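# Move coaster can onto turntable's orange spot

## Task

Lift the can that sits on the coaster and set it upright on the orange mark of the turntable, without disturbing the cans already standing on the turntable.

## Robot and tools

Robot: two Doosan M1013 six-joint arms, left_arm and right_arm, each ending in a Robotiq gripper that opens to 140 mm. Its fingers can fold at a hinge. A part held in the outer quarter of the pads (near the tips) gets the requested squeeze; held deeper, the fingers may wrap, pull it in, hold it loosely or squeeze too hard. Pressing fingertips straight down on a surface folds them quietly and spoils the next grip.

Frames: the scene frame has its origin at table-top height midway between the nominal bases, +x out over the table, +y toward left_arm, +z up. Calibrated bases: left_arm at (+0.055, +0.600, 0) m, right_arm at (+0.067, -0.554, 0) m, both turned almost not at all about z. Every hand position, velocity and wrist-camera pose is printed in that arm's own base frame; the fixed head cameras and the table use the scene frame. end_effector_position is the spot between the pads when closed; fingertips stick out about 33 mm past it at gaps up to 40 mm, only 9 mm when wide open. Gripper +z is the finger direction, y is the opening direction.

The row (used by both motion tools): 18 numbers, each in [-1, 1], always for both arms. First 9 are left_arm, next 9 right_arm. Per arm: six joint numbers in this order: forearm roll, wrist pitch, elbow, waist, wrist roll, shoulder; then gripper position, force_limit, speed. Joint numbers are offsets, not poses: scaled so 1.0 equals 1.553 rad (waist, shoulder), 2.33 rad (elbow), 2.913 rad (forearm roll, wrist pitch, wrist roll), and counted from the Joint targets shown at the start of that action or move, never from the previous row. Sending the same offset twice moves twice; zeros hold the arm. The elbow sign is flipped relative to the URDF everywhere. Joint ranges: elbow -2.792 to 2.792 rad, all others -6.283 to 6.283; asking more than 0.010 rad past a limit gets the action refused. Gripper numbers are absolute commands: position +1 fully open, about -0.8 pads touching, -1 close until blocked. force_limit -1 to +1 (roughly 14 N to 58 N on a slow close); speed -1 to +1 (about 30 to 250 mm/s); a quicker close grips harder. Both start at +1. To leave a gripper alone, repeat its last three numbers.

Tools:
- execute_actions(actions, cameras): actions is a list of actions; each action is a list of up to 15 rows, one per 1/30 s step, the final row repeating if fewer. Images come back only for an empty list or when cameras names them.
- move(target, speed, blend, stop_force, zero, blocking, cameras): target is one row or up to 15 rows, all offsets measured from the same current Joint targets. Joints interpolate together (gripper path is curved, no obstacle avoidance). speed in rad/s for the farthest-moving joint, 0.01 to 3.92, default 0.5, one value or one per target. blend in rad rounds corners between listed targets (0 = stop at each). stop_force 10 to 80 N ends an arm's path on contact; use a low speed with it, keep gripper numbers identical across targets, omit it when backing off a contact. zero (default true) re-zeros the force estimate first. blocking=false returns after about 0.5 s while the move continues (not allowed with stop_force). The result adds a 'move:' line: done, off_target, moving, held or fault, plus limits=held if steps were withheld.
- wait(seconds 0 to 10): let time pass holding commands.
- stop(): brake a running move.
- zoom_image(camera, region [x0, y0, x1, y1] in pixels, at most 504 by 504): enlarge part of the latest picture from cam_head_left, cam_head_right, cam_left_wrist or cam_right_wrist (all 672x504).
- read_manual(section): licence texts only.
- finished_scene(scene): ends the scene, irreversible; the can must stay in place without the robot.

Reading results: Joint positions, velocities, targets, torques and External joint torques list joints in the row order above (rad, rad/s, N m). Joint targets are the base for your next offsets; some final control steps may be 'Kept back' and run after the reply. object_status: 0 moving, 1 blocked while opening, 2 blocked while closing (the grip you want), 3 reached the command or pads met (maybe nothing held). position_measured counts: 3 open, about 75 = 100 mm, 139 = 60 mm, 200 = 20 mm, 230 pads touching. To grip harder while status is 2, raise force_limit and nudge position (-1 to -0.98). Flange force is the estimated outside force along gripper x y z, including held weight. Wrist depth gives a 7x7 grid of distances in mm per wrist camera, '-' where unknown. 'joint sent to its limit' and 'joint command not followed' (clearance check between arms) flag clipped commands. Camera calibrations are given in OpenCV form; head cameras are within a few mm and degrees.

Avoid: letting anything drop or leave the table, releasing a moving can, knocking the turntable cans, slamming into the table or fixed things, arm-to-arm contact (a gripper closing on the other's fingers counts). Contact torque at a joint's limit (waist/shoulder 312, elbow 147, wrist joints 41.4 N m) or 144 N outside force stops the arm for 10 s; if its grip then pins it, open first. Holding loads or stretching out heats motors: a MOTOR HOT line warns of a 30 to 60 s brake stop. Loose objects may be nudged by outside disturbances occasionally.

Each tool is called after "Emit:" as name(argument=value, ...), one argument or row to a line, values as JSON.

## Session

Emit:
execute_actions(
  actions=[],
)

Emit:
zoom_image(
  camera="cam_head_left",
  region=[200, 180, 480, 390],
)

Emit:
zoom_image(
  camera="cam_head_right",
  region=[200, 180, 480, 390],
)

Scene clock: 0.00 s.
left_arm: end_effector_position=(+0.5148, -0.2247, +0.2863) position_measured=3 object_status=3 end_effector_quat_wxyz=(-0.004, -0.560, +0.809, -0.179) | right_arm: end_effector_position=(+0.4167, -0.1628, +0.3855) position_measured=3 object_status=3 end_effector_quat_wxyz=(-0.172, +0.843, +0.400, +0.317)
Joint names: [forearm roll, wrist pitch, elbow, waist, wrist roll, shoulder]
Joint positions: left_arm=[-0.256 0.982 -1.988 -0.349 3.264 -0.105] | right_arm=[0.691 1.603 -1.97 -0.955 -0.346 -0.159]
Joint velocities: within noise
Joint torques (N m): no reading
External joint torques (N m): no reading
Flange force (N): no reading
Wrist depth (mm): cam_left_wrist=[1561 - - - 402 369 351 / 1561 1551 458 - - 380 360 / 1592 1502 - - - - 373 / 1625 1456 - - - - 136 / - 138 - - - - 123 / - 1502 1465 475 - - - / 1659 1551 1456 - - - -] | cam_right_wrist=[715 715 - 2151 1972 1893 1956 / 636 624 - - 1779 1740 1893 / 595 595 - - - 1578 1578 / 399 - - - - - 1417 / - 137 - - - 534 130 / - 494 528 497 497 - - / - 478 471 - 474 458 473]
Joint targets: left_arm=[-0.256 0.982 -1.988 -0.349 3.264 -0.105] | right_arm=[0.691 1.603 -1.970 -0.955 -0.346 -0.159]
Tool commands: left_gripper/position=+1.0 left_gripper/force_limit=+1.0 left_gripper/speed=+1.0 right_gripper/position=+1.0 right_gripper/force_limit=+1.0 right_gripper/speed=+1.0
camera_calibration:
cam_left_wrist: T_world_to_cam=[[-0.899202, 0.327018, -0.29068, 0.63377], [0.32341, 0.944237, 0.0618279, 0.0490762], [0.29469, -0.038413, -0.954821, 0.254049], [0, 0, 0, 1]] pos_world=[0.47915, -0.243835, 0.423761]
cam_right_wrist: T_world_to_cam=[[0.779291, -0.625505, -0.038061, -0.403544], [-0.577759, -0.69363, -0.430201, 0.309268], [0.242692, 0.357242, -0.901931, 0.449011], [0, 0, 0, 1]] pos_world=[0.384189, -0.198307, 0.522665]

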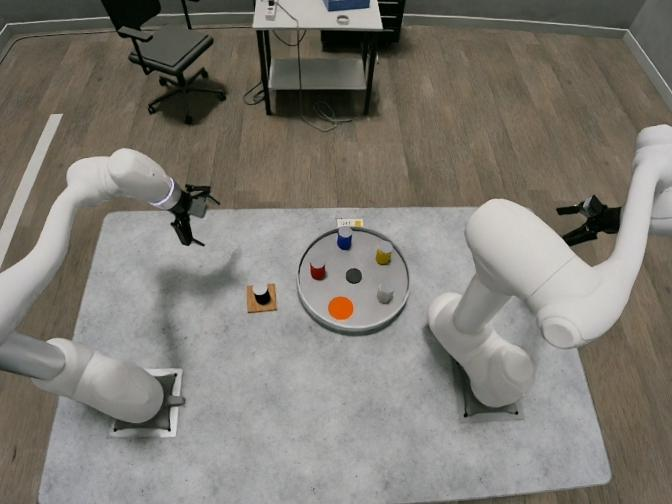

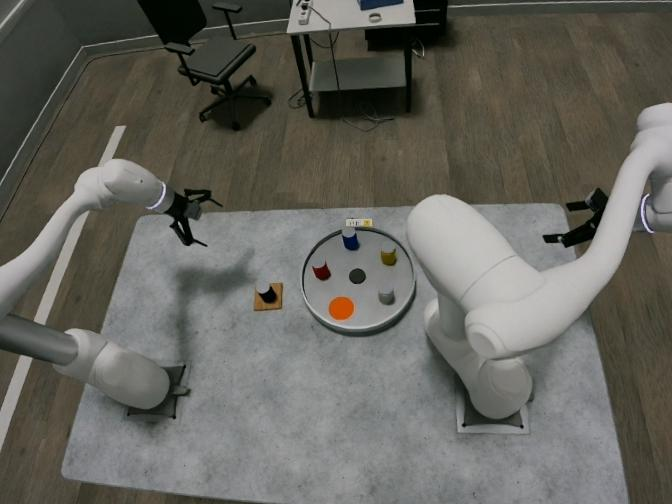

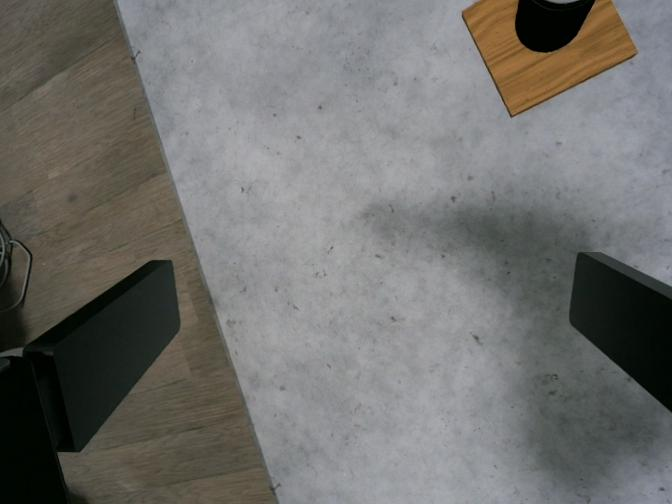

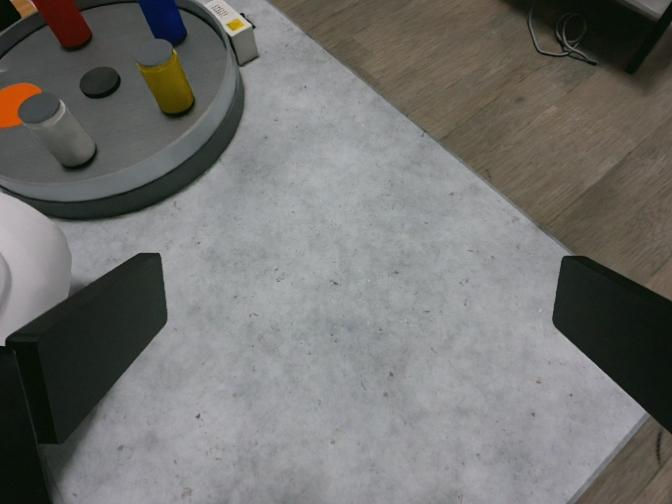

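Scaled by 1.800.

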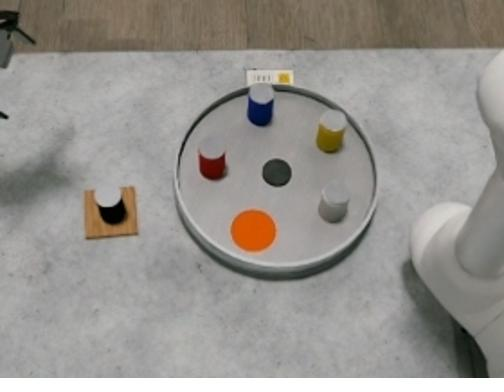

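Scaled by 1.800.

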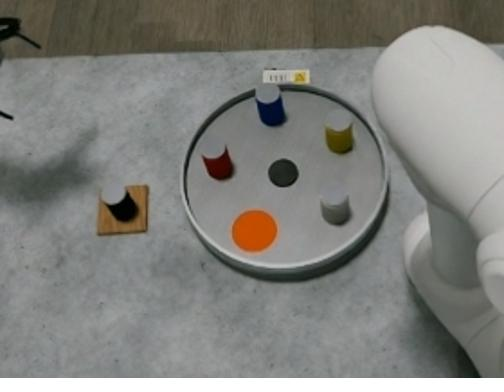

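Emit:
move(
  target=[0.0879, 0.0633, 0.0137, -0.3379, -0.0420, 0.0800, 0.2, -0.3, 0.5, 0, 0, 0, 0, 0, 0, 1.0, 1.0, 1.0],
  speed=0.8,
  cameras=["cam_head_left", "cam_head_right", "cam_left_wrist"],
)

Emit:
zoom_image(
  camera="cam_left_wrist",
  region=[200, 60, 560, 330],
)

Emit:
zoom_image(
  camera="cam_head_left",
  region=[230, 200, 430, 350],
)

Scene clock: 2.57 s.
left_arm: end_effector_position=(+0.3643, -0.3808, +0.2201) position_measured=104 object_status=3 end_effector_quat_wxyz=(+0.000, -0.341, +0.940, +0.000) | right_arm: end_effector_position=(+0.4167, -0.1628, +0.3855) position_measured=3 object_status=3 end_effector_quat_wxyz=(-0.172, +0.843, +0.400, +0.317)
Joint names: [forearm roll, wrist pitch, elbow, waist, wrist roll, shoulder]
Joint positions: left_arm=[0 1.167 -1.956 -0.873 3.142 0.019] | right_arm=[0.691 1.603 -1.97 -0.955 -0.346 -0.159]
Joint torques (N m): left_arm=[3.38 -0.5 40.21 -3.51 -0.12 -44.22] | right_arm=[5.39 0.29 44.8 -0.23 0.48 -26.38]
External joint torques (N m): left_arm=[0.52 0.49 -1.79 3.67 0.12 3.54] | right_arm=[-0.38 0.44 -3.37 0.28 -0.49 1.51]
Flange force (N): left_arm=[-7.4 -2.7 3.7] | right_arm=[-4.3 -2.2 3.9]
Wrist depth (mm): cam_left_wrist=[279 276 328 324 - 322 321 / 288 287 - 337 337 326 333 / 304 298 356 335 346 352 - / 375 373 367 352 367 362 - / - - 116 - 384 112 376 / - - - - - - - / - - - - - - -] | cam_right_wrist=[724 704 766 2297 1940 1972 1863 / 648 633 647 - 1893 1666 1779 / 598 599 661 - 616 1588 - / 420 640 613 558 - - 1425 / - 120 - - 507 529 130 / - 510 480 513 506 - 107 / - 470 472 466 476 463 1132]
Joint targets: left_arm=[0.001 1.167 -1.956 -0.873 3.142 0.019] | right_arm=[0.691 1.603 -1.970 -0.955 -0.346 -0.159]
move: done
camera_calibration:
cam_left_wrist: T_world_to_cam=[[-0.624697, 0.780863, -0.00278652, 0.5397], [0.750652, 0.601504, 0.27334, -0.0835536], [0.215117, 0.168663, -0.961914, 0.338556], [0, 0, 0, 1]] pos_world=[0.327039, -0.428275, 0.350004]
Images, in order (width x height): cam_head_left 672x504, cam_head_right 672x504, cam_left_wrist 672x504.

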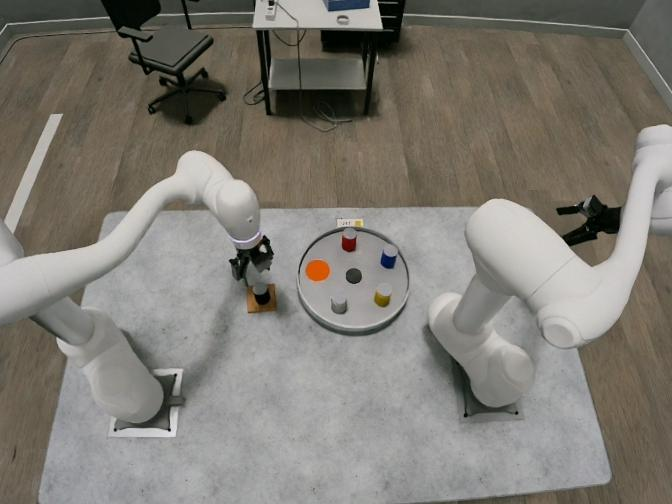

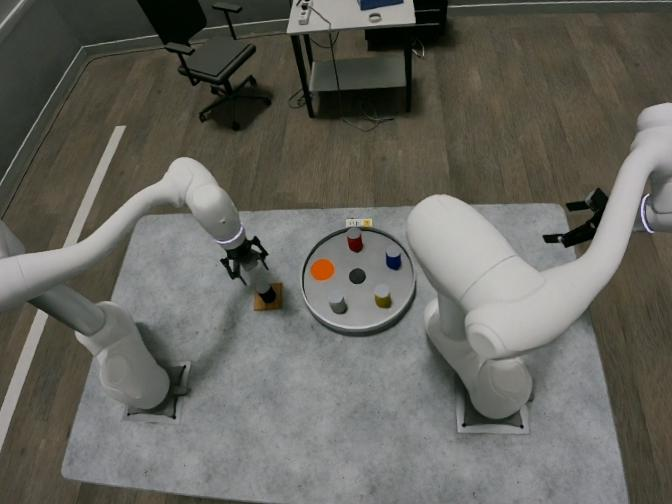

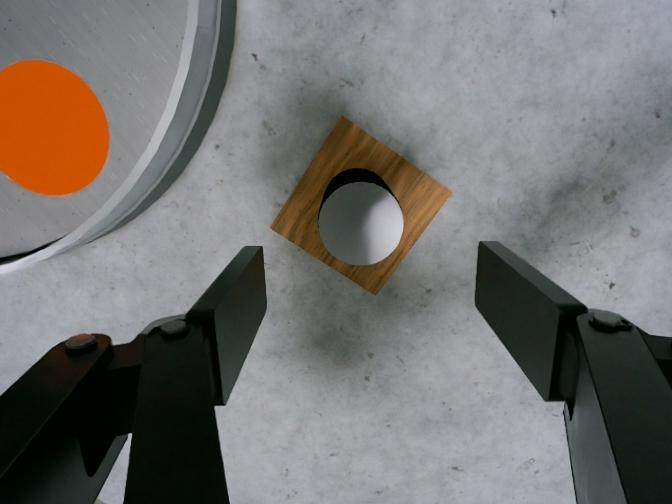

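Scaled by 1.400.

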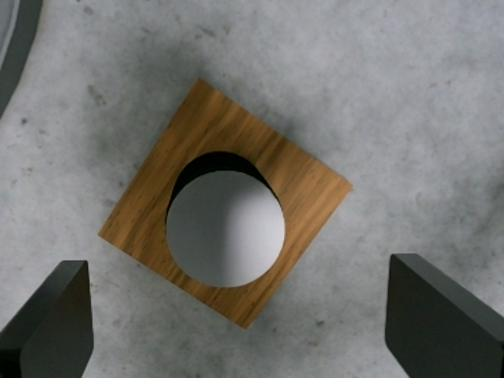

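Scaled by 2.520.

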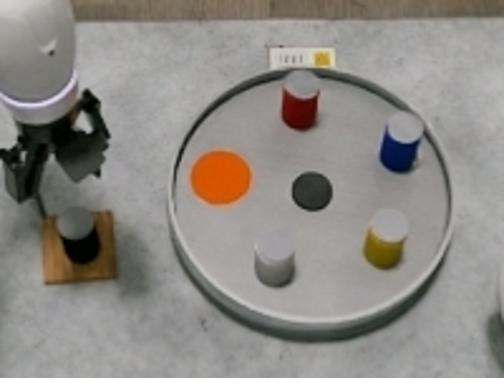

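Emit:
move(
  target=[
    [0, -0.0784, -0.0554, 0, 0, 0.0640, 0.2, -0.3, 0.5, 0, 0, 0, 0, 0, 0, 1.0, 1.0, 1.0],
    [0, -0.0784, -0.0554, 0, 0, 0.0640, -1.0, -0.3, -0.7, 0, 0, 0, 0, 0, 0, 1.0, 1.0, 1.0],
    [0, -0.0133, -0.0116, 0, 0, 0.0075, -1.0, -0.3, -0.7, 0, 0, 0, 0, 0, 0, 1.0, 1.0, 1.0],
    [0, 0.0372, 0.1528, -0.2076, 0, 0.1595, -1.0, -0.3, -0.7, 0, 0, 0, 0, 0, 0, 1.0, 1.0, 1.0],
  ],
  speed=[0.35, 0.35, 0.4, 0.8],
  blend=[0, 0, 0.05, 0],
  cameras=["cam_head_left", "cam_left_wrist"],
)

Emit:
zoom_image(
  camera="cam_head_left",
  region=[290, 215, 420, 345],
)

Emit:
zoom_image(
  camera="cam_left_wrist",
  region=[200, 0, 672, 390],
)

Scene clock: 8.40 s.
left_arm: end_effector_position=(+0.2880, -0.6370, +0.2551) position_measured=152 object_status=2 end_effector_quat_wxyz=(+0.000, -0.186, +0.983, +0.000) | right_arm: end_effector_position=(+0.4167, -0.1628, +0.3855) position_measured=3 object_status=3 end_effector_quat_wxyz=(-0.172, +0.843, +0.400, +0.317)
Joint names: [forearm roll, wrist pitch, elbow, waist, wrist roll, shoulder]
Joint positions: left_arm=[0 1.275 -1.6 -1.196 3.142 0.267] | right_arm=[0.691 1.603 -1.97 -0.955 -0.346 -0.159]
Joint torques (N m): left_arm=[3.68 -0.73 42.55 -2 -0.24 -73.88] | right_arm=[5.4 0.31 45 -0.31 0.47 -26.35]
External joint torques (N m): left_arm=[0.36 0.73 -2.8 2.05 0.24 7.17] | right_arm=[-0.38 0.42 -3.51 0.28 -0.48 1.43]
Flange force (N): left_arm=[-3.6 -5.8 5.6] | right_arm=[-4.3 -2.5 4.1]
Wrist depth (mm): cam_left_wrist=[359 - 349 - - 355 352 / 327 322 321 320 364 370 361 / 340 336 253 332 378 387 391 / 359 350 349 155 155 397 380 / 371 - 101 155 137 114 - / - 94 83 390 285 - - / - - - 403 395 - -] | cam_right_wrist=[719 694 686 1908 2005 2005 1849 / 650 654 615 - 1849 1849 1766 / 605 587 - - - 1632 1878 / 398 605 587 618 - - 1409 / - 120 550 - 543 538 130 / - - 513 501 - - - / - 513 - 468 470 467 -]
Joint targets: left_arm=[0.001 1.275 -1.600 -1.196 3.142 0.267] | right_arm=[0.691 1.603 -1.970 -0.955 -0.346 -0.159]
move: done
camera_calibration:
cam_left_wrist: T_world_to_cam=[[-0.345051, 0.93858, -0.00269582, 0.712056], [0.902569, 0.332597, 0.273401, -0.0967146], [0.257505, 0.0919039, -0.961896, 0.37077], [0, 0, 0, 1]] pos_world=[0.237512, -0.67023, 0.385004]
Images, in order (width x height): cam_head_left 672x504, cam_left_wrist 672x504.

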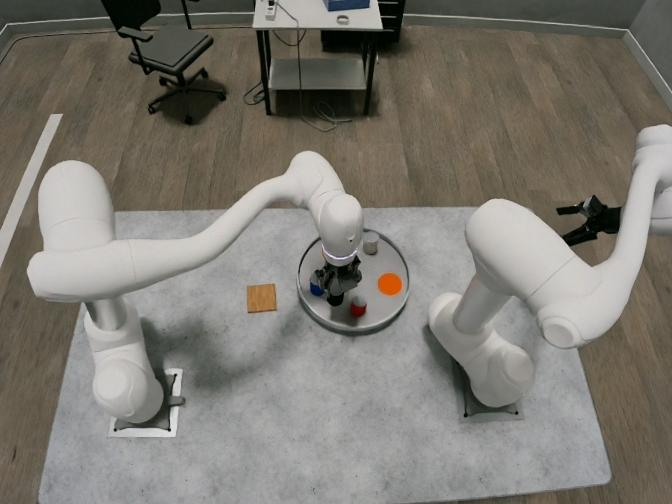

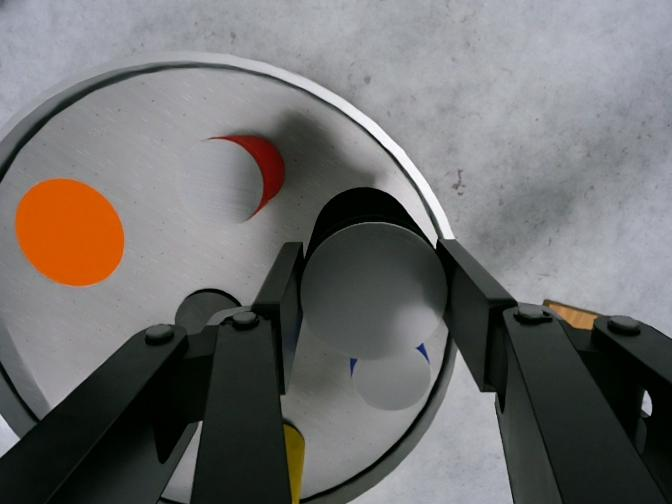

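Scaled by 3.877.

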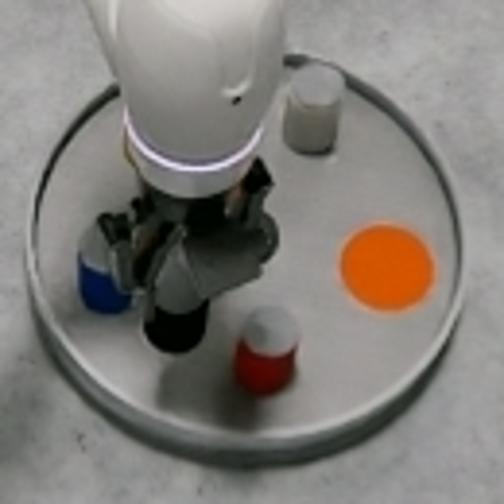

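Scaled by 1.068.

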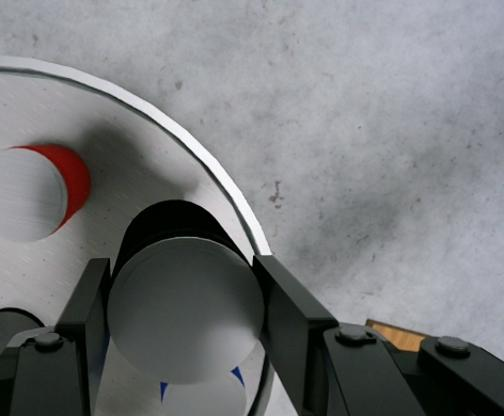

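Emit:
wait(
  seconds=0,
)

Scene clock: 10.07 s.
left_arm: end_effector_position=(+0.2879, -0.6371, +0.2551) position_measured=152 object_status=2 end_effector_quat_wxyz=(+0.000, -0.186, +0.983, +0.000) | right_arm: end_effector_position=(+0.4167, -0.1628, +0.3855) position_measured=3 object_status=3 end_effector_quat_wxyz=(-0.172, +0.843, +0.400, +0.317)
Joint names: [forearm roll, wrist pitch, elbow, waist, wrist roll, shoulder]
Joint positions: left_arm=[0.001 1.275 -1.6 -1.196 3.142 0.267] | right_arm=[0.691 1.603 -1.97 -0.955 -0.346 -0.159]
Joint torques (N m): left_arm=[3.69 -0.63 42.87 -2.12 -0.18 -73.44] | right_arm=[5.38 0.29 44.9 -0.31 0.46 -26.29]
External joint torques (N m): left_arm=[0.35 0.63 -3.11 2.21 0.18 6.75] | right_arm=[-0.37 0.44 -3.45 0.25 -0.46 1.49]
Flange force (N): left_arm=[-3.6 -4.4 6.0] | right_arm=[-4.3 -2.3 4.0]
Wrist depth (mm): cam_left_wrist=[- 357 352 355 352 - 329 / 328 324 322 324 371 - - / 340 339 334 333 380 383 - / 351 353 348 151 - - - / 342 367 101 154 152 111 - / - 94 83 386 382 - - / - - - 353 396 - -] | cam_right_wrist=[733 713 756 1988 - 1863 1849 / 657 631 648 692 1727 1740 1766 / 601 601 - - - 1610 1599 / 394 - 592 584 - - 1417 / - 119 548 521 - 511 130 / - - - 511 554 495 112 / - 474 463 471 470 460 1121]
Joint targets: left_arm=[0.001 1.275 -1.600 -1.196 3.142 0.267] | right_arm=[0.691 1.603 -1.970 -0.955 -0.346 -0.159]
Tool commands: left_gripper/position=-1.0 left_gripper/force_limit=-0.3 left_gripper/speed=-0.7 right_gripper/position=+1.0 right_gripper/force_limit=+1.0 right_gripper/speed=+1.0

Emit:
wait(
  seconds=0,
)

Emit:
execute_actions(
  actions=[
    [[0,-0.0002,-0.0001,0.0002,0,0.0001,-1,-0.3,-0.7,0,0,0,0,0,0,1,1,1],[0,-0.0007,-0.0005,0.0009,0,0.0004,-1,-0.3,-0.7,0,0,0,0,0,0,1,1,1],[0,-0.0015,-0.0012,0.0020,0,0.0010,-1,-0.3,-0.7,0,0,0,0,0,0,1,1,1],[0,-0.0026,-0.0021,0.0036,0,0.0017,-1,-0.3,-0.7,0,0,0,0,0,0,1,1,1],[0,-0.0041,-0.0033,0.0056,0,0.0027,-1,-0.3,-0.7,0,0,0,0,0,0,1,1,1],[0,-0.0058,-0.0047,0.0079,0,0.0038,-1,-0.3,-0.7,0,0,0,0,0,0,1,1,1],[0,-0.0078,-0.0063,0.0101,0,0.0052,-1,-0.3,-0.7,0,0,0,0,0,0,1,1,1],[0,-0.0100,-0.0081,0.0124,0,0.0066,-1,-0.3,-0.7,0,0,0,0,0,0,1,1,1],[0,-0.0125,-0.0101,0.0147,0,0.0083,-1,-0.3,-0.7,0,0,0,0,0,0,1,1,1],[0,-0.0152,-0.0123,0.0169,0,0.0100,-1,-0.3,-0.7,0,0,0,0,0,0,1,1,1],[0,-0.0180,-0.0146,0.0192,0,0.0119,-1,-0.3,-0.7,0,0,0,0,0,0,1,1,1],[0,-0.0210,-0.0170,0.0214,0,0.0139,-1,-0.3,-0.7,0,0,0,0,0,0,1,1,1],[0,-0.0240,-0.0194,0.0237,0,0.0159,-1,-0.3,-0.7,0,0,0,0,0,0,1,1,1],[0,-0.0272,-0.0220,0.0259,0,0.0180,-1,-0.3,-0.7,0,0,0,0,0,0,1,1,1],[0,-0.0303,-0.0246,0.0282,0,0.0201,-1,-0.3,-0.7,0,0,0,0,0,0,1,1,1]],
    [[0,-0.0032,-0.0026,0.0023,0,0.0021,-1,-0.3,-0.7,0,0,0,0,0,0,1,1,1],[0,-0.0063,-0.0051,0.0045,0,0.0042,-1,-0.3,-0.7,0,0,0,0,0,0,1,1,1],[0,-0.0094,-0.0076,0.0068,0,0.0062,-1,-0.3,-0.7,0,0,0,0,0,0,1,1,1],[0,-0.0123,-0.0100,0.0090,0,0.0082,-1,-0.3,-0.7,0,0,0,0,0,0,1,1,1],[0,-0.0152,-0.0123,0.0113,0,0.0100,-1,-0.3,-0.7,0,0,0,0,0,0,1,1,1],[0,-0.0178,-0.0144,0.0135,0,0.0118,-1,-0.3,-0.7,0,0,0,0,0,0,1,1,1],[0,-0.0203,-0.0164,0.0158,0,0.0134,-1,-0.3,-0.7,0,0,0,0,0,0,1,1,1],[0,-0.0226,-0.0182,0.0180,0,0.0149,-1,-0.3,-0.7,0,0,0,0,0,0,1,1,1],[0,-0.0245,-0.0199,0.0203,0,0.0163,-1,-0.3,-0.7,0,0,0,0,0,0,1,1,1],[0,-0.0263,-0.0213,0.0225,0,0.0174,-1,-0.3,-0.7,0,0,0,0,0,0,1,1,1],[0,-0.0277,-0.0224,0.0248,0,0.0184,-1,-0.3,-0.7,0,0,0,0,0,0,1,1,1],[0,-0.0289,-0.0233,0.0270,0,0.0191,-1,-0.3,-0.7,0,0,0,0,0,0,1,1,1],[0,-0.0297,-0.0240,0.0293,0,0.0197,-1,-0.3,-0.7,0,0,0,0,0,0,1,1,1],[0,-0.0302,-0.0244,0.0316,0,0.0200,-1,-0.3,-0.7,0,0,0,0,0,0,1,1,1],[0,-0.0304,-0.0245,0.0338,0,0.0201,-1,-0.3,-0.7,0,0,0,0,0,0,1,1,1]],
    [[0,-0.0003,-0.0002,0.0023,0,0.0002,-1,-0.3,-0.7,0,0,0,0,0,0,1,1,1],[0,-0.0006,-0.0005,0.0045,0,0.0004,-1,-0.3,-0.7,0,0,0,0,0,0,1,1,1],[0,-0.0009,-0.0007,0.0068,0,0.0006,-1,-0.3,-0.7,0,0,0,0,0,0,1,1,1],[0,-0.0009,-0.0007,0.0090,0,0.0006,-1,-0.3,-0.7,0,0,0,0,0,0,1,1,1],[0,-0.0009,-0.0007,0.0113,0,0.0006,0.25,-0.3,0,0,0,0,0,0,0,1,1,1],[0,-0.0009,-0.0007,0.0135,0,0.0006,0.25,-0.3,0,0,0,0,0,0,0,1,1,1],[0,-0.0009,-0.0007,0.0158,0,0.0006,0.25,-0.3,0,0,0,0,0,0,0,1,1,1],[0,-0.0009,-0.0007,0.0180,0,0.0006,0.25,-0.3,0,0,0,0,0,0,0,1,1,1],[0,-0.0009,-0.0007,0.0203,0,0.0006,0.25,-0.3,0,0,0,0,0,0,0,1,1,1],[0,-0.0009,-0.0007,0.0225,0,0.0006,0.25,-0.3,0,0,0,0,0,0,0,1,1,1],[0,-0.0009,-0.0007,0.0248,0,0.0006,0.25,-0.3,0,0,0,0,0,0,0,1,1,1],[0,-0.0009,-0.0007,0.0270,0,0.0006,0.25,-0.3,0,0,0,0,0,0,0,1,1,1],[0,-0.0009,-0.0007,0.0293,0,0.0006,0.25,-0.3,0,0,0,0,0,0,0,1,1,1],[0,-0.0009,-0.0007,0.0316,0,0.0006,0.25,-0.3,0,0,0,0,0,0,0,1,1,1],[0,-0.0009,-0.0007,0.0338,0,0.0006,0.25,-0.3,0,0,0,0,0,0,0,1,1,1]],
    [[0,0.0003,0.0002,0.0023,0,-0.0002,0.25,-0.3,0,0,0,0,0,0,0,1,1,1],[0,0.0011,0.0009,0.0045,0,-0.0007,0.25,-0.3,0,0,0,0,0,0,0,1,1,1],[0,0.0024,0.0020,0.0068,0,-0.0016,0.25,-0.3,0,0,0,0,0,0,0,1,1,1],[0,0.0042,0.0034,0.0090,0,-0.0028,0.25,-0.3,0,0,0,0,0,0,0,1,1,1],[0,0.0064,0.0052,0.0113,0,-0.0042,0.25,-0.3,0,0,0,0,0,0,0,1,1,1],[0,0.0088,0.0071,0.0135,0,-0.0058,0.25,-0.3,0,0,0,0,0,0,0,1,1,1],[0,0.0114,0.0092,0.0158,0,-0.0076,0.25,-0.3,0,0,0,0,0,0,0,1,1,1],[0,0.0141,0.0114,0.0180,0,-0.0093,0.25,-0.3,0,0,0,0,0,0,0,1,1,1],[0,0.0167,0.0135,0.0203,0,-0.0111,0.25,-0.3,0,0,0,0,0,0,0,1,1,1],[0,0.0191,0.0155,0.0225,0,-0.0127,0.25,-0.3,0,0,0,0,0,0,0,1,1,1],[0,0.0213,0.0172,0.0248,0,-0.0141,0.25,-0.3,0,0,0,0,0,0,0,1,1,1],[0,0.0231,0.0186,0.0265,0,-0.0153,0.25,-0.3,0,0,0,0,0,0,0,1,1,1],[0,0.0244,0.0197,0.0276,0,-0.0162,0.25,-0.3,0,0,0,0,0,0,0,1,1,1],[0,0.0252,0.0204,0.0282,0,-0.0167,0.25,-0.3,0,0,0,0,0,0,0,1,1,1],[0,0.0255,0.0206,0.0284,0,-0.0169,0.25,-0.3,0,0,0,0,0,0,0,1,1,1]],
  ],
  cameras=["cam_head_left", "cam_head_right", "cam_left_wrist"],
)

Emit:
zoom_image(
  camera="cam_left_wrist",
  region=[200, 100, 600, 400],
)

Emit:
wait(
  seconds=0.5,
  cameras=["cam_head_left", "cam_head_right", "cam_left_wrist"],
)

Emit:
zoom_image(
  camera="cam_head_left",
  region=[290, 215, 420, 345],
)

Emit:
zoom_image(
  camera="cam_head_right",
  region=[290, 215, 420, 345],
)

Scene clock: 11.93 s.
left_arm: end_effector_position=(+0.2879, -0.6371, +0.2551) position_measured=152 object_status=2 end_effector_quat_wxyz=(+0.000, -0.186, +0.983, +0.000) | right_arm: end_effector_position=(+0.4167, -0.1628, +0.3855) position_measured=3 object_status=3 end_effector_quat_wxyz=(-0.172, +0.843, +0.400, +0.317)
Joint names: [forearm roll, wrist pitch, elbow, waist, wrist roll, shoulder]
Joint positions: left_arm=[0.001 1.275 -1.6 -1.196 3.142 0.267] | right_arm=[0.691 1.603 -1.97 -0.955 -0.346 -0.159]
Joint torques (N m): left_arm=[3.61 -0.73 42.78 -2.11 -0.23 -73.74] | right_arm=[5.39 0.27 44.95 -0.28 0.47 -26.48]
External joint torques (N m): left_arm=[0.46 0.72 -2.74 2.31 0.23 6.29] | right_arm=[-0.38 0.46 -3.53 0.29 -0.47 1.66]
Flange force (N): left_arm=[-3.9 -4.5 5.2] | right_arm=[-4.4 -2.1 4.1]
Wrist depth (mm): cam_left_wrist=[360 315 - - - - - / 328 323 323 321 362 - 347 / 250 299 336 332 377 387 - / 355 354 350 155 155 - - / 349 367 101 - 136 110 - / - 94 83 379 386 - - / - - - 313 - - -] | cam_right_wrist=[717 706 771 2058 1988 1988 1924 / 650 633 633 - 1740 1806 1740 / 604 611 - 661 - 1610 1599 / 401 137 - - 592 581 1376 / - 148 555 - - 534 130 / - 507 514 - - 501 111 / 478 469 479 469 477 462 1116]
Joint targets: left_arm=[0.001 1.275 -1.600 -1.196 3.142 0.267] | right_arm=[0.691 1.603 -1.970 -0.955 -0.346 -0.159]
Tool commands: left_gripper/position=-1.0 left_gripper/force_limit=-0.3 left_gripper/speed=-0.7 right_gripper/position=+1.0 right_gripper/force_limit=+1.0 right_gripper/speed=+1.0

Scene clock: 13.80 s.
left_arm: end_effector_position=(+0.3963, -0.5777, +0.1745) position_measured=98 object_status=3 end_effector_quat_wxyz=(+0.000, -0.272, +0.962, +0.000) end_effector_velocity=(+0.064, +0.036, +0.124) end_effector_angular_velocity=(-0.002, +0.000, +0.106) | right_arm: end_effector_position=(+0.4167, -0.1628, +0.3855) position_measured=3 object_status=3 end_effector_quat_wxyz=(-0.172, +0.843, +0.400, +0.317)
Joint names: [forearm roll, wrist pitch, elbow, waist, wrist roll, shoulder]
Joint positions: left_arm=[0.001 1.137 -1.689 -1.019 3.142 0.316] | right_arm=[0.691 1.603 -1.97 -0.955 -0.346 -0.159]
Joint velocities: left_arm=[-0.001 0.214 0.14 0.105 0 -0.076] | right_arm=[within noise]
Joint torques (N m): left_arm=[3.47 -0.52 39.88 -2.3 -0.19 -75.81] | right_arm=[5.4 0.29 44.95 -0.45 0.46 -26.34]
External joint torques (N m): left_arm=[0.39 0.51 -1.86 2.28 0.19 5.57] | right_arm=[-0.4 0.44 -3.55 0.48 -0.46 1.52]
External joint torques at the end of the 1st action: left_arm=[0.37 0.67 -2.38 1.74 0.23 8.23] | right_arm=[-0.39 0.45 -3.38 0.44 -0.44 1.48]
External joint torques at the end of the 2nd action: left_arm=[0.35 0.9 -2.46 1.93 0.2 7.97] | right_arm=[-0.39 0.42 -3.53 0.2 -0.43 1.46]
External joint torques at the end of the 3rd action: left_arm=[0.38 0.66 -1.67 2.22 0.23 5.17] | right_arm=[-0.37 0.43 -3.4 0.2 -0.45 1.64]
Flange force (N): left_arm=[-3.8 -4.7 4.8] | right_arm=[-4.0 -2.3 4.4]
Flange force at the end of the 1st action (N): left_arm=[-2.0 -8.3 6.3] | right_arm=[-3.9 -2.2 4.1]
Flange force at the end of the 2nd action (N): left_arm=[-2.7 -7.4 6.7] | right_arm=[-4.4 -2.5 4.0]
Flange force at the end of the 3rd action (N): left_arm=[-3.6 -4.6 4.3] | right_arm=[-4.4 -2.0 3.8]
Wrist depth (mm): cam_left_wrist=[233 232 231 230 230 276 275 / 241 239 241 241 237 285 286 / 254 248 252 248 251 236 - / 266 265 261 - 259 161 304 / 276 273 137 277 273 125 311 / - - 291 287 350 126 - / - - 294 - 370 - -] | cam_right_wrist=[700 704 749 1972 1924 1908 1988 / 652 638 700 684 1834 1834 1655 / 593 607 - 661 - 1655 1588 / 396 136 605 - 576 583 1498 / - 128 561 532 557 543 130 / - 502 510 496 - 485 112 / 465 467 471 464 465 470 -]
Joint targets: left_arm=[0.001 1.170 -1.668 -1.003 3.142 0.304] | right_arm=[0.691 1.603 -1.970 -0.955 -0.346 -0.159]
Kept back: 4 steps.
camera_calibration:
cam_left_wrist: T_world_to_cam=[[-0.504703, 0.863289, -0.00275119, 0.713366], [0.830013, 0.48612, 0.273433, -0.0747479], [0.237389, 0.135719, -0.961887, 0.293176], [0, 0, 0, 1]] pos_world=[0.352483, -0.619294, 0.304404]
Images, in order (width x height): cam_head_left 672x504, cam_head_right 672x504, cam_left_wrist 672x504.

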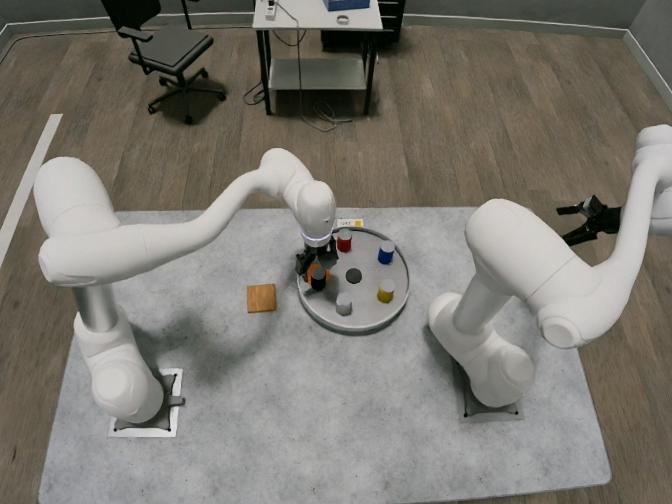

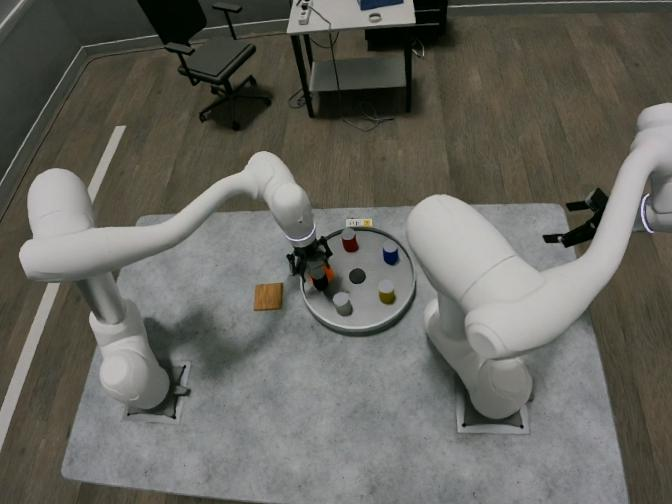

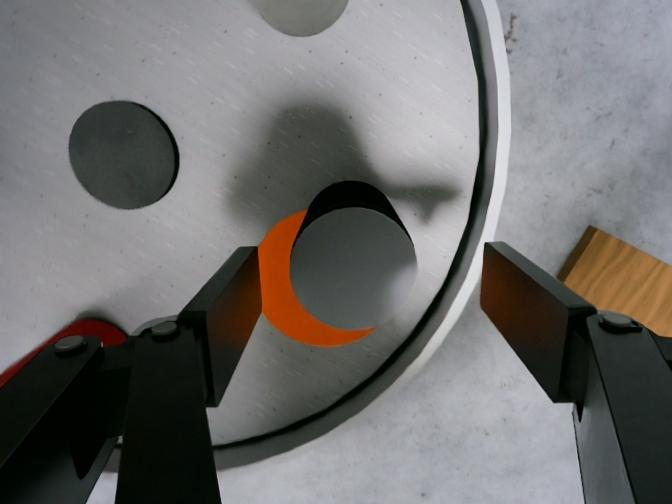

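Scaled by 1.260.

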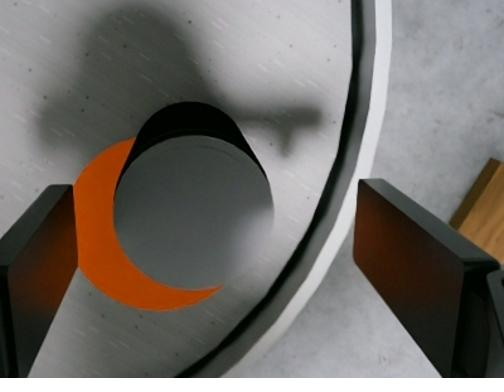

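Scene clock: 14.43 s.
left_arm: end_effector_position=(+0.4058, -0.5718, +0.1933) position_measured=98 object_status=3 end_effector_quat_wxyz=(+0.000, -0.280, +0.960, +0.000) | right_arm: end_effector_position=(+0.4167, -0.1628, +0.3855) position_measured=3 object_status=3 end_effector_quat_wxyz=(-0.172, +0.843, +0.400, +0.317)
Joint names: [forearm roll, wrist pitch, elbow, waist, wrist roll, shoulder]
Joint positions: left_arm=[0.001 1.17 -1.668 -1.003 3.142 0.304] | right_arm=[0.691 1.603 -1.97 -0.955 -0.346 -0.159]
Joint torques (N m): left_arm=[3.57 -0.63 40.12 -2.49 -0.18 -74.48] | right_arm=[5.41 0.3 44.88 -0.17 0.45 -26.27]
External joint torques (N m): left_arm=[0.35 0.63 -1.62 2.55 0.18 4.98] | right_arm=[-0.4 0.42 -3.49 0.14 -0.45 1.49]
Flange force (N): left_arm=[-4.1 -4.5 3.8] | right_arm=[-4.5 -2.4 3.9]
Wrist depth (mm): cam_left_wrist=[252 252 252 170 250 296 297 / 265 259 263 262 262 - - / 276 276 274 274 273 - - / 286 289 283 267 283 162 324 / 293 299 121 294 283 125 334 / - - 312 376 371 - - / - - - 413 401 - -] | cam_right_wrist=[711 698 696 2094 1988 2022 1820 / 661 619 619 - 1940 1740 1547 / 604 596 - - - 1643 1498 / 400 135 574 605 - 592 1488 / - 137 550 - - - - / - 506 - 505 507 - 112 / - 507 - 475 465 460 1116]
Joint targets: left_arm=[0.001 1.170 -1.668 -1.003 3.142 0.304] | right_arm=[0.691 1.603 -1.970 -0.955 -0.346 -0.159]
Tool commands: left_gripper/position=+0.25 left_gripper/force_limit=-0.3 left_gripper/speed=+0.0 right_gripper/position=+1.0 right_gripper/force_limit=+1.0 right_gripper/speed=+1.0
wait: 0.50 s; at rest by 0.27 s
camera_calibration:
cam_left_wrist: T_world_to_cam=[[-0.518475, 0.855089, -0.00259236, 0.713911], [0.822151, 0.499332, 0.273378, -0.079949], [0.235057, 0.139609, -0.961903, 0.311462], [0, 0, 0, 1]] pos_world=[0.362664, -0.614019, 0.323303]
Images, in order (width x height): cam_head_left 672x504, cam_head_right 672x504, cam_left_wrist 672x504.

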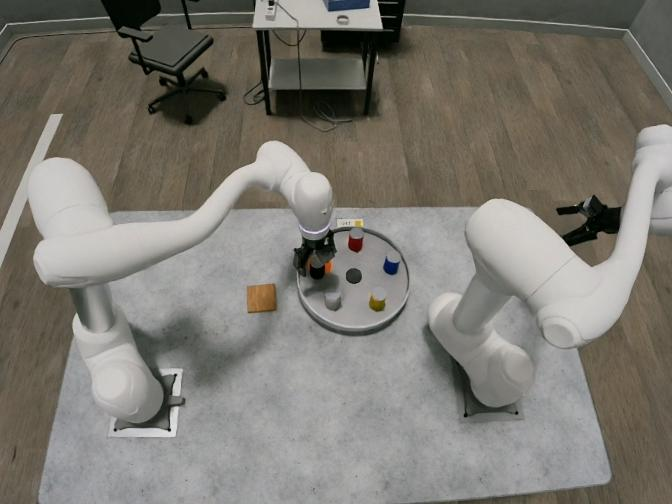

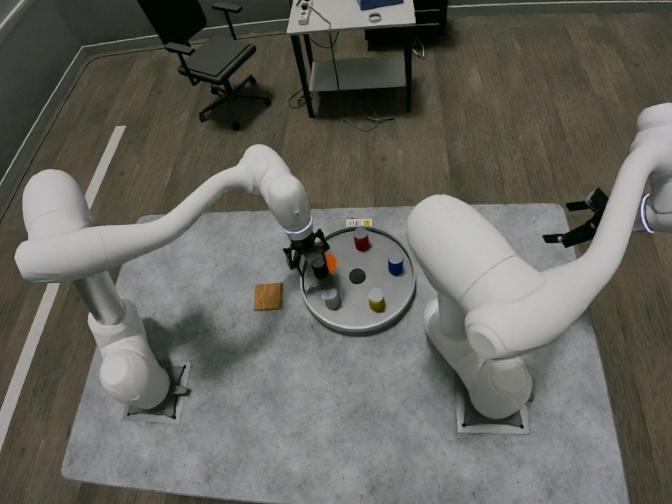

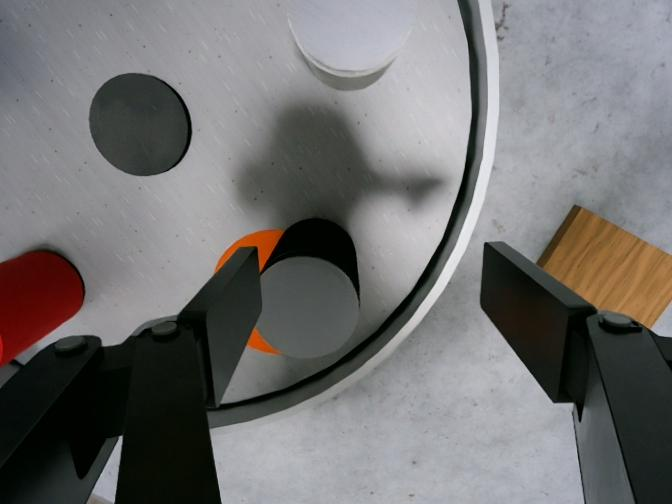

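Scaled by 3.877.

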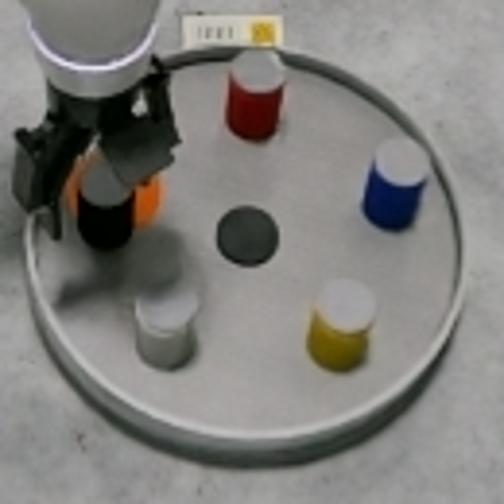

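Scaled by 3.877.

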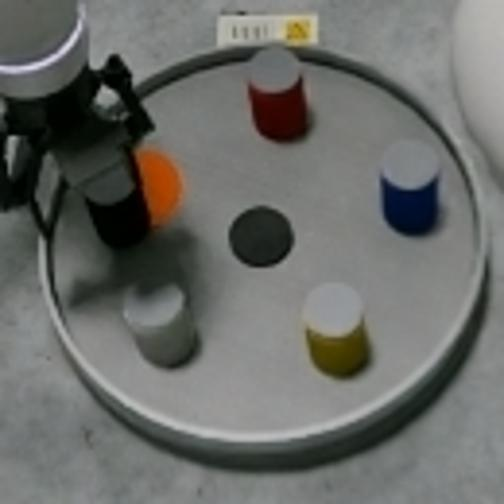

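Emit:
move(
  target=[0, 0.0014, 0.0079, -0.1402, 0, 0.0094, 0.15, -0.3, 0, 0, 0, 0, 0, 0, 0, 1.0, 1.0, 1.0],
  speed=0.4,
)

Scene clock: 18.60 s.
left_arm: end_effector_position=(+0.2760, -0.6547, +0.1925) position_measured=110 object_status=3 end_effector_quat_wxyz=(+0.000, -0.174, +0.985, +0.000) | right_arm: end_effector_position=(+0.4167, -0.1628, +0.3855) position_measured=3 object_status=3 end_effector_quat_wxyz=(-0.172, +0.843, +0.400, +0.317)
Joint names: [forearm roll, wrist pitch, elbow, waist, wrist roll, shoulder]
Joint positions: left_arm=[0.001 1.174 -1.649 -1.221 3.142 0.319] | right_arm=[0.691 1.603 -1.97 -0.955 -0.346 -0.159]
Joint torques (N m): left_arm=[3.53 -0.65 40.17 -3.66 -0.2 -76.13] | right_arm=[5.4 0.3 44.88 -0.07 0.46 -26.43]
External joint torques (N m): left_arm=[0.38 0.64 -1.78 4.08 0.2 5.49] | right_arm=[-0.39 0.43 -3.45 0.08 -0.46 1.58]
Flange force (N): left_arm=[-6.3 -4.9 4.3] | right_arm=[-4.6 -2.3 3.7]
Wrist depth (mm): cam_left_wrist=[- 299 - - 291 295 295 / 264 264 265 266 309 308 312 / 271 273 274 274 276 - 315 / 202 284 282 241 280 334 353 / 300 297 123 203 295 117 346 / - - 310 316 313 - - / - - 334 306 324 - -] | cam_right_wrist=[706 702 737 2005 2022 1956 1924 / 643 641 654 - 1702 1753 1779 / 596 599 - - - 1578 - / 392 - - - - 1578 1329 / - 128 581 543 553 525 - / - 528 - 516 - 493 - / - - 459 - 469 470 1149]
Joint targets: left_arm=[0.001 1.174 -1.649 -1.221 3.142 0.319] | right_arm=[0.691 1.603 -1.970 -0.955 -0.346 -0.159]
move: done

Emit:
move(
  target=[0, 0, 0, 0.05795, 0, 0, 0.15, -0.3, 0, 0, 0, 0, 0, 0, 0, 1.0, 1.0, 1.0],
  speed=0.02,
  blocking=false,
)

Emit:
wait(
  seconds=10,
  cameras=["cam_head_left", "cam_left_wrist"],
)

Emit:
zoom_image(
  camera="cam_left_wrist",
  region=[100, 0, 600, 400],
)

Emit:
wait(
  seconds=0.3,
  cameras=["cam_left_wrist"],
)

Emit:
zoom_image(
  camera="cam_left_wrist",
  region=[100, 0, 600, 400],
)

Emit:
wait(
  seconds=0.3,
  cameras=["cam_left_wrist"],
)

Emit:
zoom_image(
  camera="cam_left_wrist",
  region=[100, 0, 600, 400],
)

Scene clock: 19.53 s.
left_arm: end_effector_position=(+0.2811, -0.6525, +0.1925) position_measured=110 object_status=3 end_effector_quat_wxyz=(+0.000, -0.178, +0.984, +0.000) end_effector_velocity=(+0.013, +0.006, -0.001) end_effector_angular_velocity=(+0.001, +0.001, +0.022) | right_arm: end_effector_position=(+0.4167, -0.1628, +0.3855) position_measured=3 object_status=3 end_effector_quat_wxyz=(-0.172, +0.843, +0.400, +0.317)
Joint names: [forearm roll, wrist pitch, elbow, waist, wrist roll, shoulder]
Joint positions: left_arm=[0.001 1.174 -1.649 -1.213 3.142 0.319] | right_arm=[0.691 1.603 -1.97 -0.955 -0.346 -0.159]
Joint velocities: left_arm=[-0.001 0 -0.001 0.021 -0.001 0.001] | right_arm=[within noise]
Joint torques (N m): left_arm=[3.55 -0.7 40.17 -1.25 -0.21 -76] | right_arm=[5.38 0.31 44.9 -0.03 0.44 -26.44]
External joint torques (N m): left_arm=[0.36 0.69 -1.7 1.4 0.21 5.17] | right_arm=[-0.36 0.42 -3.41 -0.05 -0.44 1.68]
Flange force (N): left_arm=[-2.5 -4.6 3.9] | right_arm=[-4.8 -2.1 3.5]
Wrist depth (mm): cam_left_wrist=[297 298 296 295 301 297 295 / 266 263 263 265 308 321 306 / 276 190 269 273 273 - 323 / 288 196 281 285 282 335 337 / 301 296 123 300 271 117 347 / - - 312 314 217 - - / - - 334 329 327 - -] | cam_right_wrist=[733 692 824 2076 2320 1940 1878 / 648 631 638 719 1820 1766 1806 / 605 608 - 648 - 1578 1527 / 409 - 587 643 - 587 1452 / - 119 558 - 540 527 130 / - 511 514 502 - - - / 482 - 476 475 471 459 -]
Joint targets: left_arm=[0.001 1.174 -1.649 -1.211 3.142 0.319] | right_arm=[0.691 1.603 -1.970 -0.955 -0.346 -0.159]
Tool commands: left_gripper/position=+0.15 left_gripper/force_limit=-0.3 left_gripper/speed=+0.0 right_gripper/position=+1.0 right_gripper/force_limit=+1.0 right_gripper/speed=+1.0
move: running; left_arm: the waist is farthest, 0.082 rad from its target

Scene clock: 23.77 s.
left_arm: end_effector_position=(+0.3336, -0.6273, +0.1925) position_measured=110 object_status=3 end_effector_quat_wxyz=(+0.000, -0.218, +0.976, +0.000) | right_arm: end_effector_position=(+0.4167, -0.1628, +0.3855) position_measured=3 object_status=3 end_effector_quat_wxyz=(-0.172, +0.843, +0.400, +0.317)
Joint names: [forearm roll, wrist pitch, elbow, waist, wrist roll, shoulder]
Joint positions: left_arm=[0.001 1.174 -1.649 -1.131 3.142 0.319] | right_arm=[0.691 1.603 -1.97 -0.955 -0.346 -0.159]
Joint torques (N m): left_arm=[3.5 -0.66 40.17 -2.65 -0.23 -76.67] | right_arm=[5.39 0.29 44.98 -0.33 0.45 -26.29]
External joint torques (N m): left_arm=[0.38 0.65 -1.84 2.41 0.23 6.35] | right_arm=[-0.38 0.44 -3.53 0.4 -0.45 1.4]
Flange force (N): left_arm=[-4.0 -6.1 4.8] | right_arm=[-4.1 -2.5 4.3]
Wrist depth (mm): cam_left_wrist=[173 244 249 251 295 291 298 / 265 236 262 259 262 - 307 / 276 275 274 - 271 321 316 / 290 285 281 288 282 256 - / 301 296 123 300 298 117 337 / - - 313 311 311 - - / - - 268 266 389 - -] | cam_right_wrist=[715 694 744 2005 2022 2005 1834 / 654 633 678 - 2040 1740 1820 / 599 595 - 655 598 1517 1621 / 398 593 589 - - - 1392 / - 128 562 - - 527 130 / - 511 - 517 498 498 112 / - - 460 468 478 464 1127]
Joint targets: left_arm=[0.001 1.174 -1.649 -1.131 3.142 0.319] | right_arm=[0.691 1.603 -1.970 -0.955 -0.346 -0.159]
Tool commands: left_gripper/position=+0.15 left_gripper/force_limit=-0.3 left_gripper/speed=+0.0 right_gripper/position=+1.0 right_gripper/force_limit=+1.0 right_gripper/speed=+1.0
earlier move: done
wait: 4.23 of 10 s (the move ended)
camera_calibration:
cam_left_wrist: T_world_to_cam=[[-0.405269, 0.914195, -0.00235548, 0.723257], [0.879124, 0.390426, 0.273328, -0.0799145], [0.250795, 0.108701, -0.961918, 0.310792], [0, 0, 0, 1]] pos_world=[0.285423, -0.66378, 0.322503]
Images, in order (width x height): cam_head_left 672x504, cam_left_wrist 672x504.

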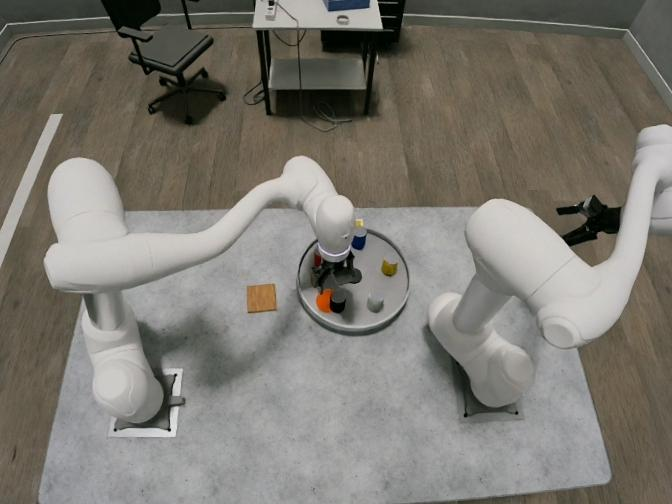

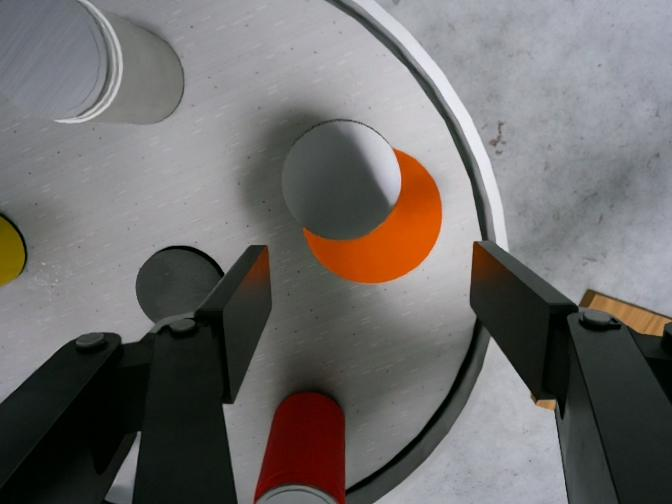

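Scaled by 1.008.

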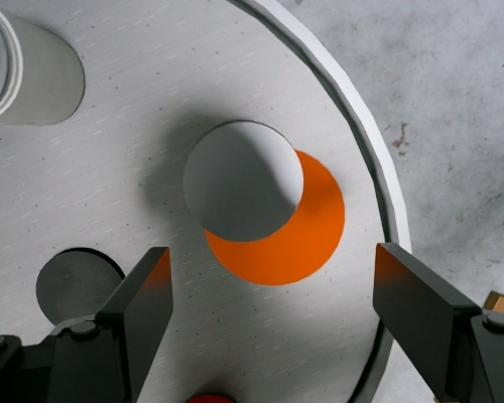

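Scene clock: 24.07 s.
left_arm: end_effector_position=(+0.3336, -0.6273, +0.1925) position_measured=110 object_status=3 end_effector_quat_wxyz=(+0.000, -0.218, +0.976, +0.000) | right_arm: end_effector_position=(+0.4167, -0.1628, +0.3855) position_measured=3 object_status=3 end_effector_quat_wxyz=(-0.172, +0.843, +0.400, +0.317)
Joint names: [forearm roll, wrist pitch, elbow, waist, wrist roll, shoulder]
Joint positions: left_arm=[0.001 1.174 -1.649 -1.131 3.142 0.319] | right_arm=[0.691 1.603 -1.97 -0.955 -0.346 -0.159]
Joint torques (N m): left_arm=[3.59 -0.65 40.21 -2.04 -0.23 -75.94] | right_arm=[5.4 0.27 45.03 -0.24 0.43 -26.39]
External joint torques (N m): left_arm=[0.31 0.65 -1.81 2 0.23 5.43] | right_arm=[-0.39 0.46 -3.53 0.23 -0.44 1.54]
Flange force (N): left_arm=[-3.4 -4.8 4.2] | right_arm=[-4.4 -2.4 4.0]
Wrist depth (mm): cam_left_wrist=[172 174 251 250 292 305 295 / 266 220 262 261 260 - 310 / 275 275 270 267 269 317 323 / 289 284 283 293 281 255 - / 301 291 123 299 299 117 336 / - - 310 314 311 - - / - - 258 326 322 - -] | cam_right_wrist=[721 700 751 2094 1779 1924 1779 / 648 624 663 - 1806 - - / 596 613 602 - 624 1643 - / 397 572 572 - 616 550 1417 / - 128 541 - - 541 130 / - 522 517 - - - 107 / - - 464 476 - 474 1160]
Joint targets: left_arm=[0.001 1.174 -1.649 -1.131 3.142 0.319] | right_arm=[0.691 1.603 -1.970 -0.955 -0.346 -0.159]
Tool commands: left_gripper/position=+0.15 left_gripper/force_limit=-0.3 left_gripper/speed=+0.0 right_gripper/position=+1.0 right_gripper/force_limit=+1.0 right_gripper/speed=+1.0
wait: 0.30 s; at rest by 0.17 s
camera_calibration:
cam_left_wrist: T_world_to_cam=[[-0.405269, 0.914195, -0.00235548, 0.723206], [0.879124, 0.390426, 0.273328, -0.0800415], [0.250795, 0.108701, -0.961918, 0.310756], [0, 0, 0, 1]] pos_world=[0.285523, -0.66368, 0.322503]
Images, in order (width x height): cam_left_wrist 672x504.

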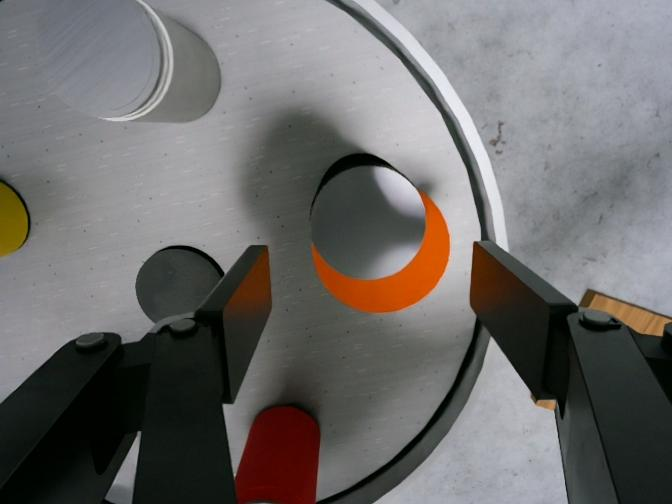

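Scaled by 1.008.

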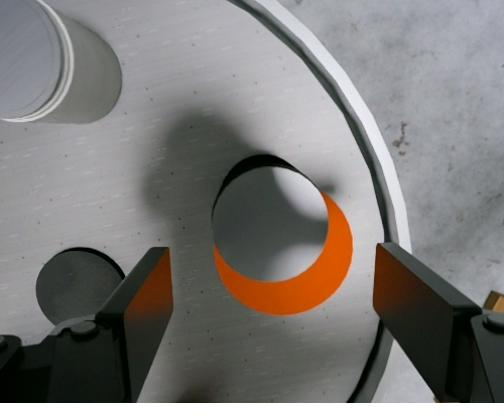

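Scene clock: 24.37 s.
left_arm: end_effector_position=(+0.3336, -0.6273, +0.1925) position_measured=110 object_status=3 end_effector_quat_wxyz=(+0.000, -0.218, +0.976, +0.000) | right_arm: end_effector_position=(+0.4167, -0.1628, +0.3855) position_measured=3 object_status=3 end_effector_quat_wxyz=(-0.172, +0.843, +0.400, +0.317)
Joint names: [forearm roll, wrist pitch, elbow, waist, wrist roll, shoulder]
Joint positions: left_arm=[0.001 1.174 -1.649 -1.131 3.142 0.319] | right_arm=[0.691 1.603 -1.97 -0.955 -0.346 -0.159]
Joint torques (N m): left_arm=[3.51 -0.66 40.16 -2.36 -0.2 -76.34] | right_arm=[5.4 0.29 44.92 -0.21 0.45 -26.39]
External joint torques (N m): left_arm=[0.39 0.66 -1.78 2.41 0.2 5.84] | right_arm=[-0.39 0.44 -3.45 0.3 -0.45 1.45]
Flange force (N): left_arm=[-3.9 -5.4 4.4] | right_arm=[-4.2 -2.3 4.0]
Wrist depth (mm): cam_left_wrist=[252 172 249 250 256 297 293 / 264 179 260 261 260 309 307 / 276 275 274 271 271 319 323 / 289 284 282 281 281 150 - / 302 290 123 303 301 117 337 / - - 313 316 310 - - / - - 276 331 328 - -] | cam_right_wrist=[726 706 737 1806 2491 1972 1702 / 659 628 680 652 1924 1779 1766 / 610 595 - - - 1621 1578 / 409 - - 580 - - 1452 / - 119 - - - - 124 / - - - 507 - - - / - 460 - 477 482 464 1138]
Joint targets: left_arm=[0.001 1.174 -1.649 -1.131 3.142 0.319] | right_arm=[0.691 1.603 -1.970 -0.955 -0.346 -0.159]
Tool commands: left_gripper/position=+0.15 left_gripper/force_limit=-0.3 left_gripper/speed=+0.0 right_gripper/position=+1.0 right_gripper/force_limit=+1.0 right_gripper/speed=+1.0
wait: 0.30 s; at rest by 0.17 s
camera_calibration:
cam_left_wrist: T_world_to_cam=[[-0.405269, 0.914195, -0.00235548, 0.723206], [0.879124, 0.390426, 0.273328, -0.0800415], [0.250795, 0.108701, -0.961918, 0.310756], [0, 0, 0, 1]] pos_world=[0.285523, -0.66368, 0.322503]
Images, in order (width x height): cam_left_wrist 672x504.

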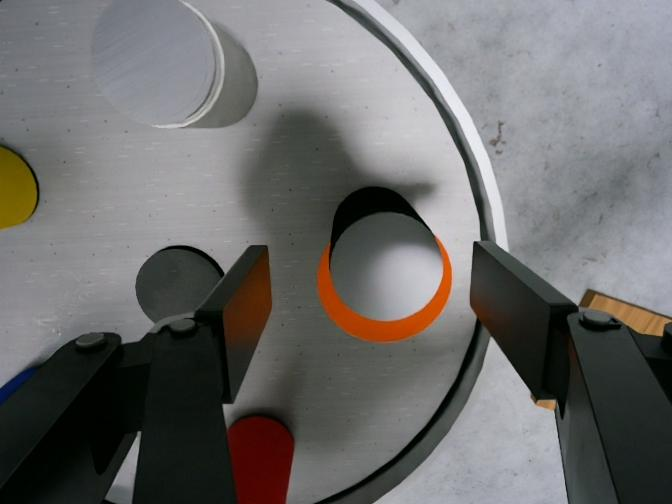

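Scaled by 1.008.

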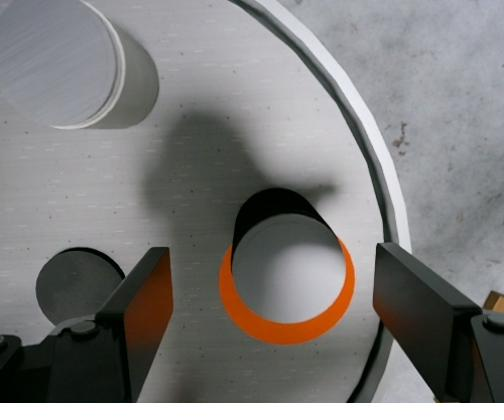

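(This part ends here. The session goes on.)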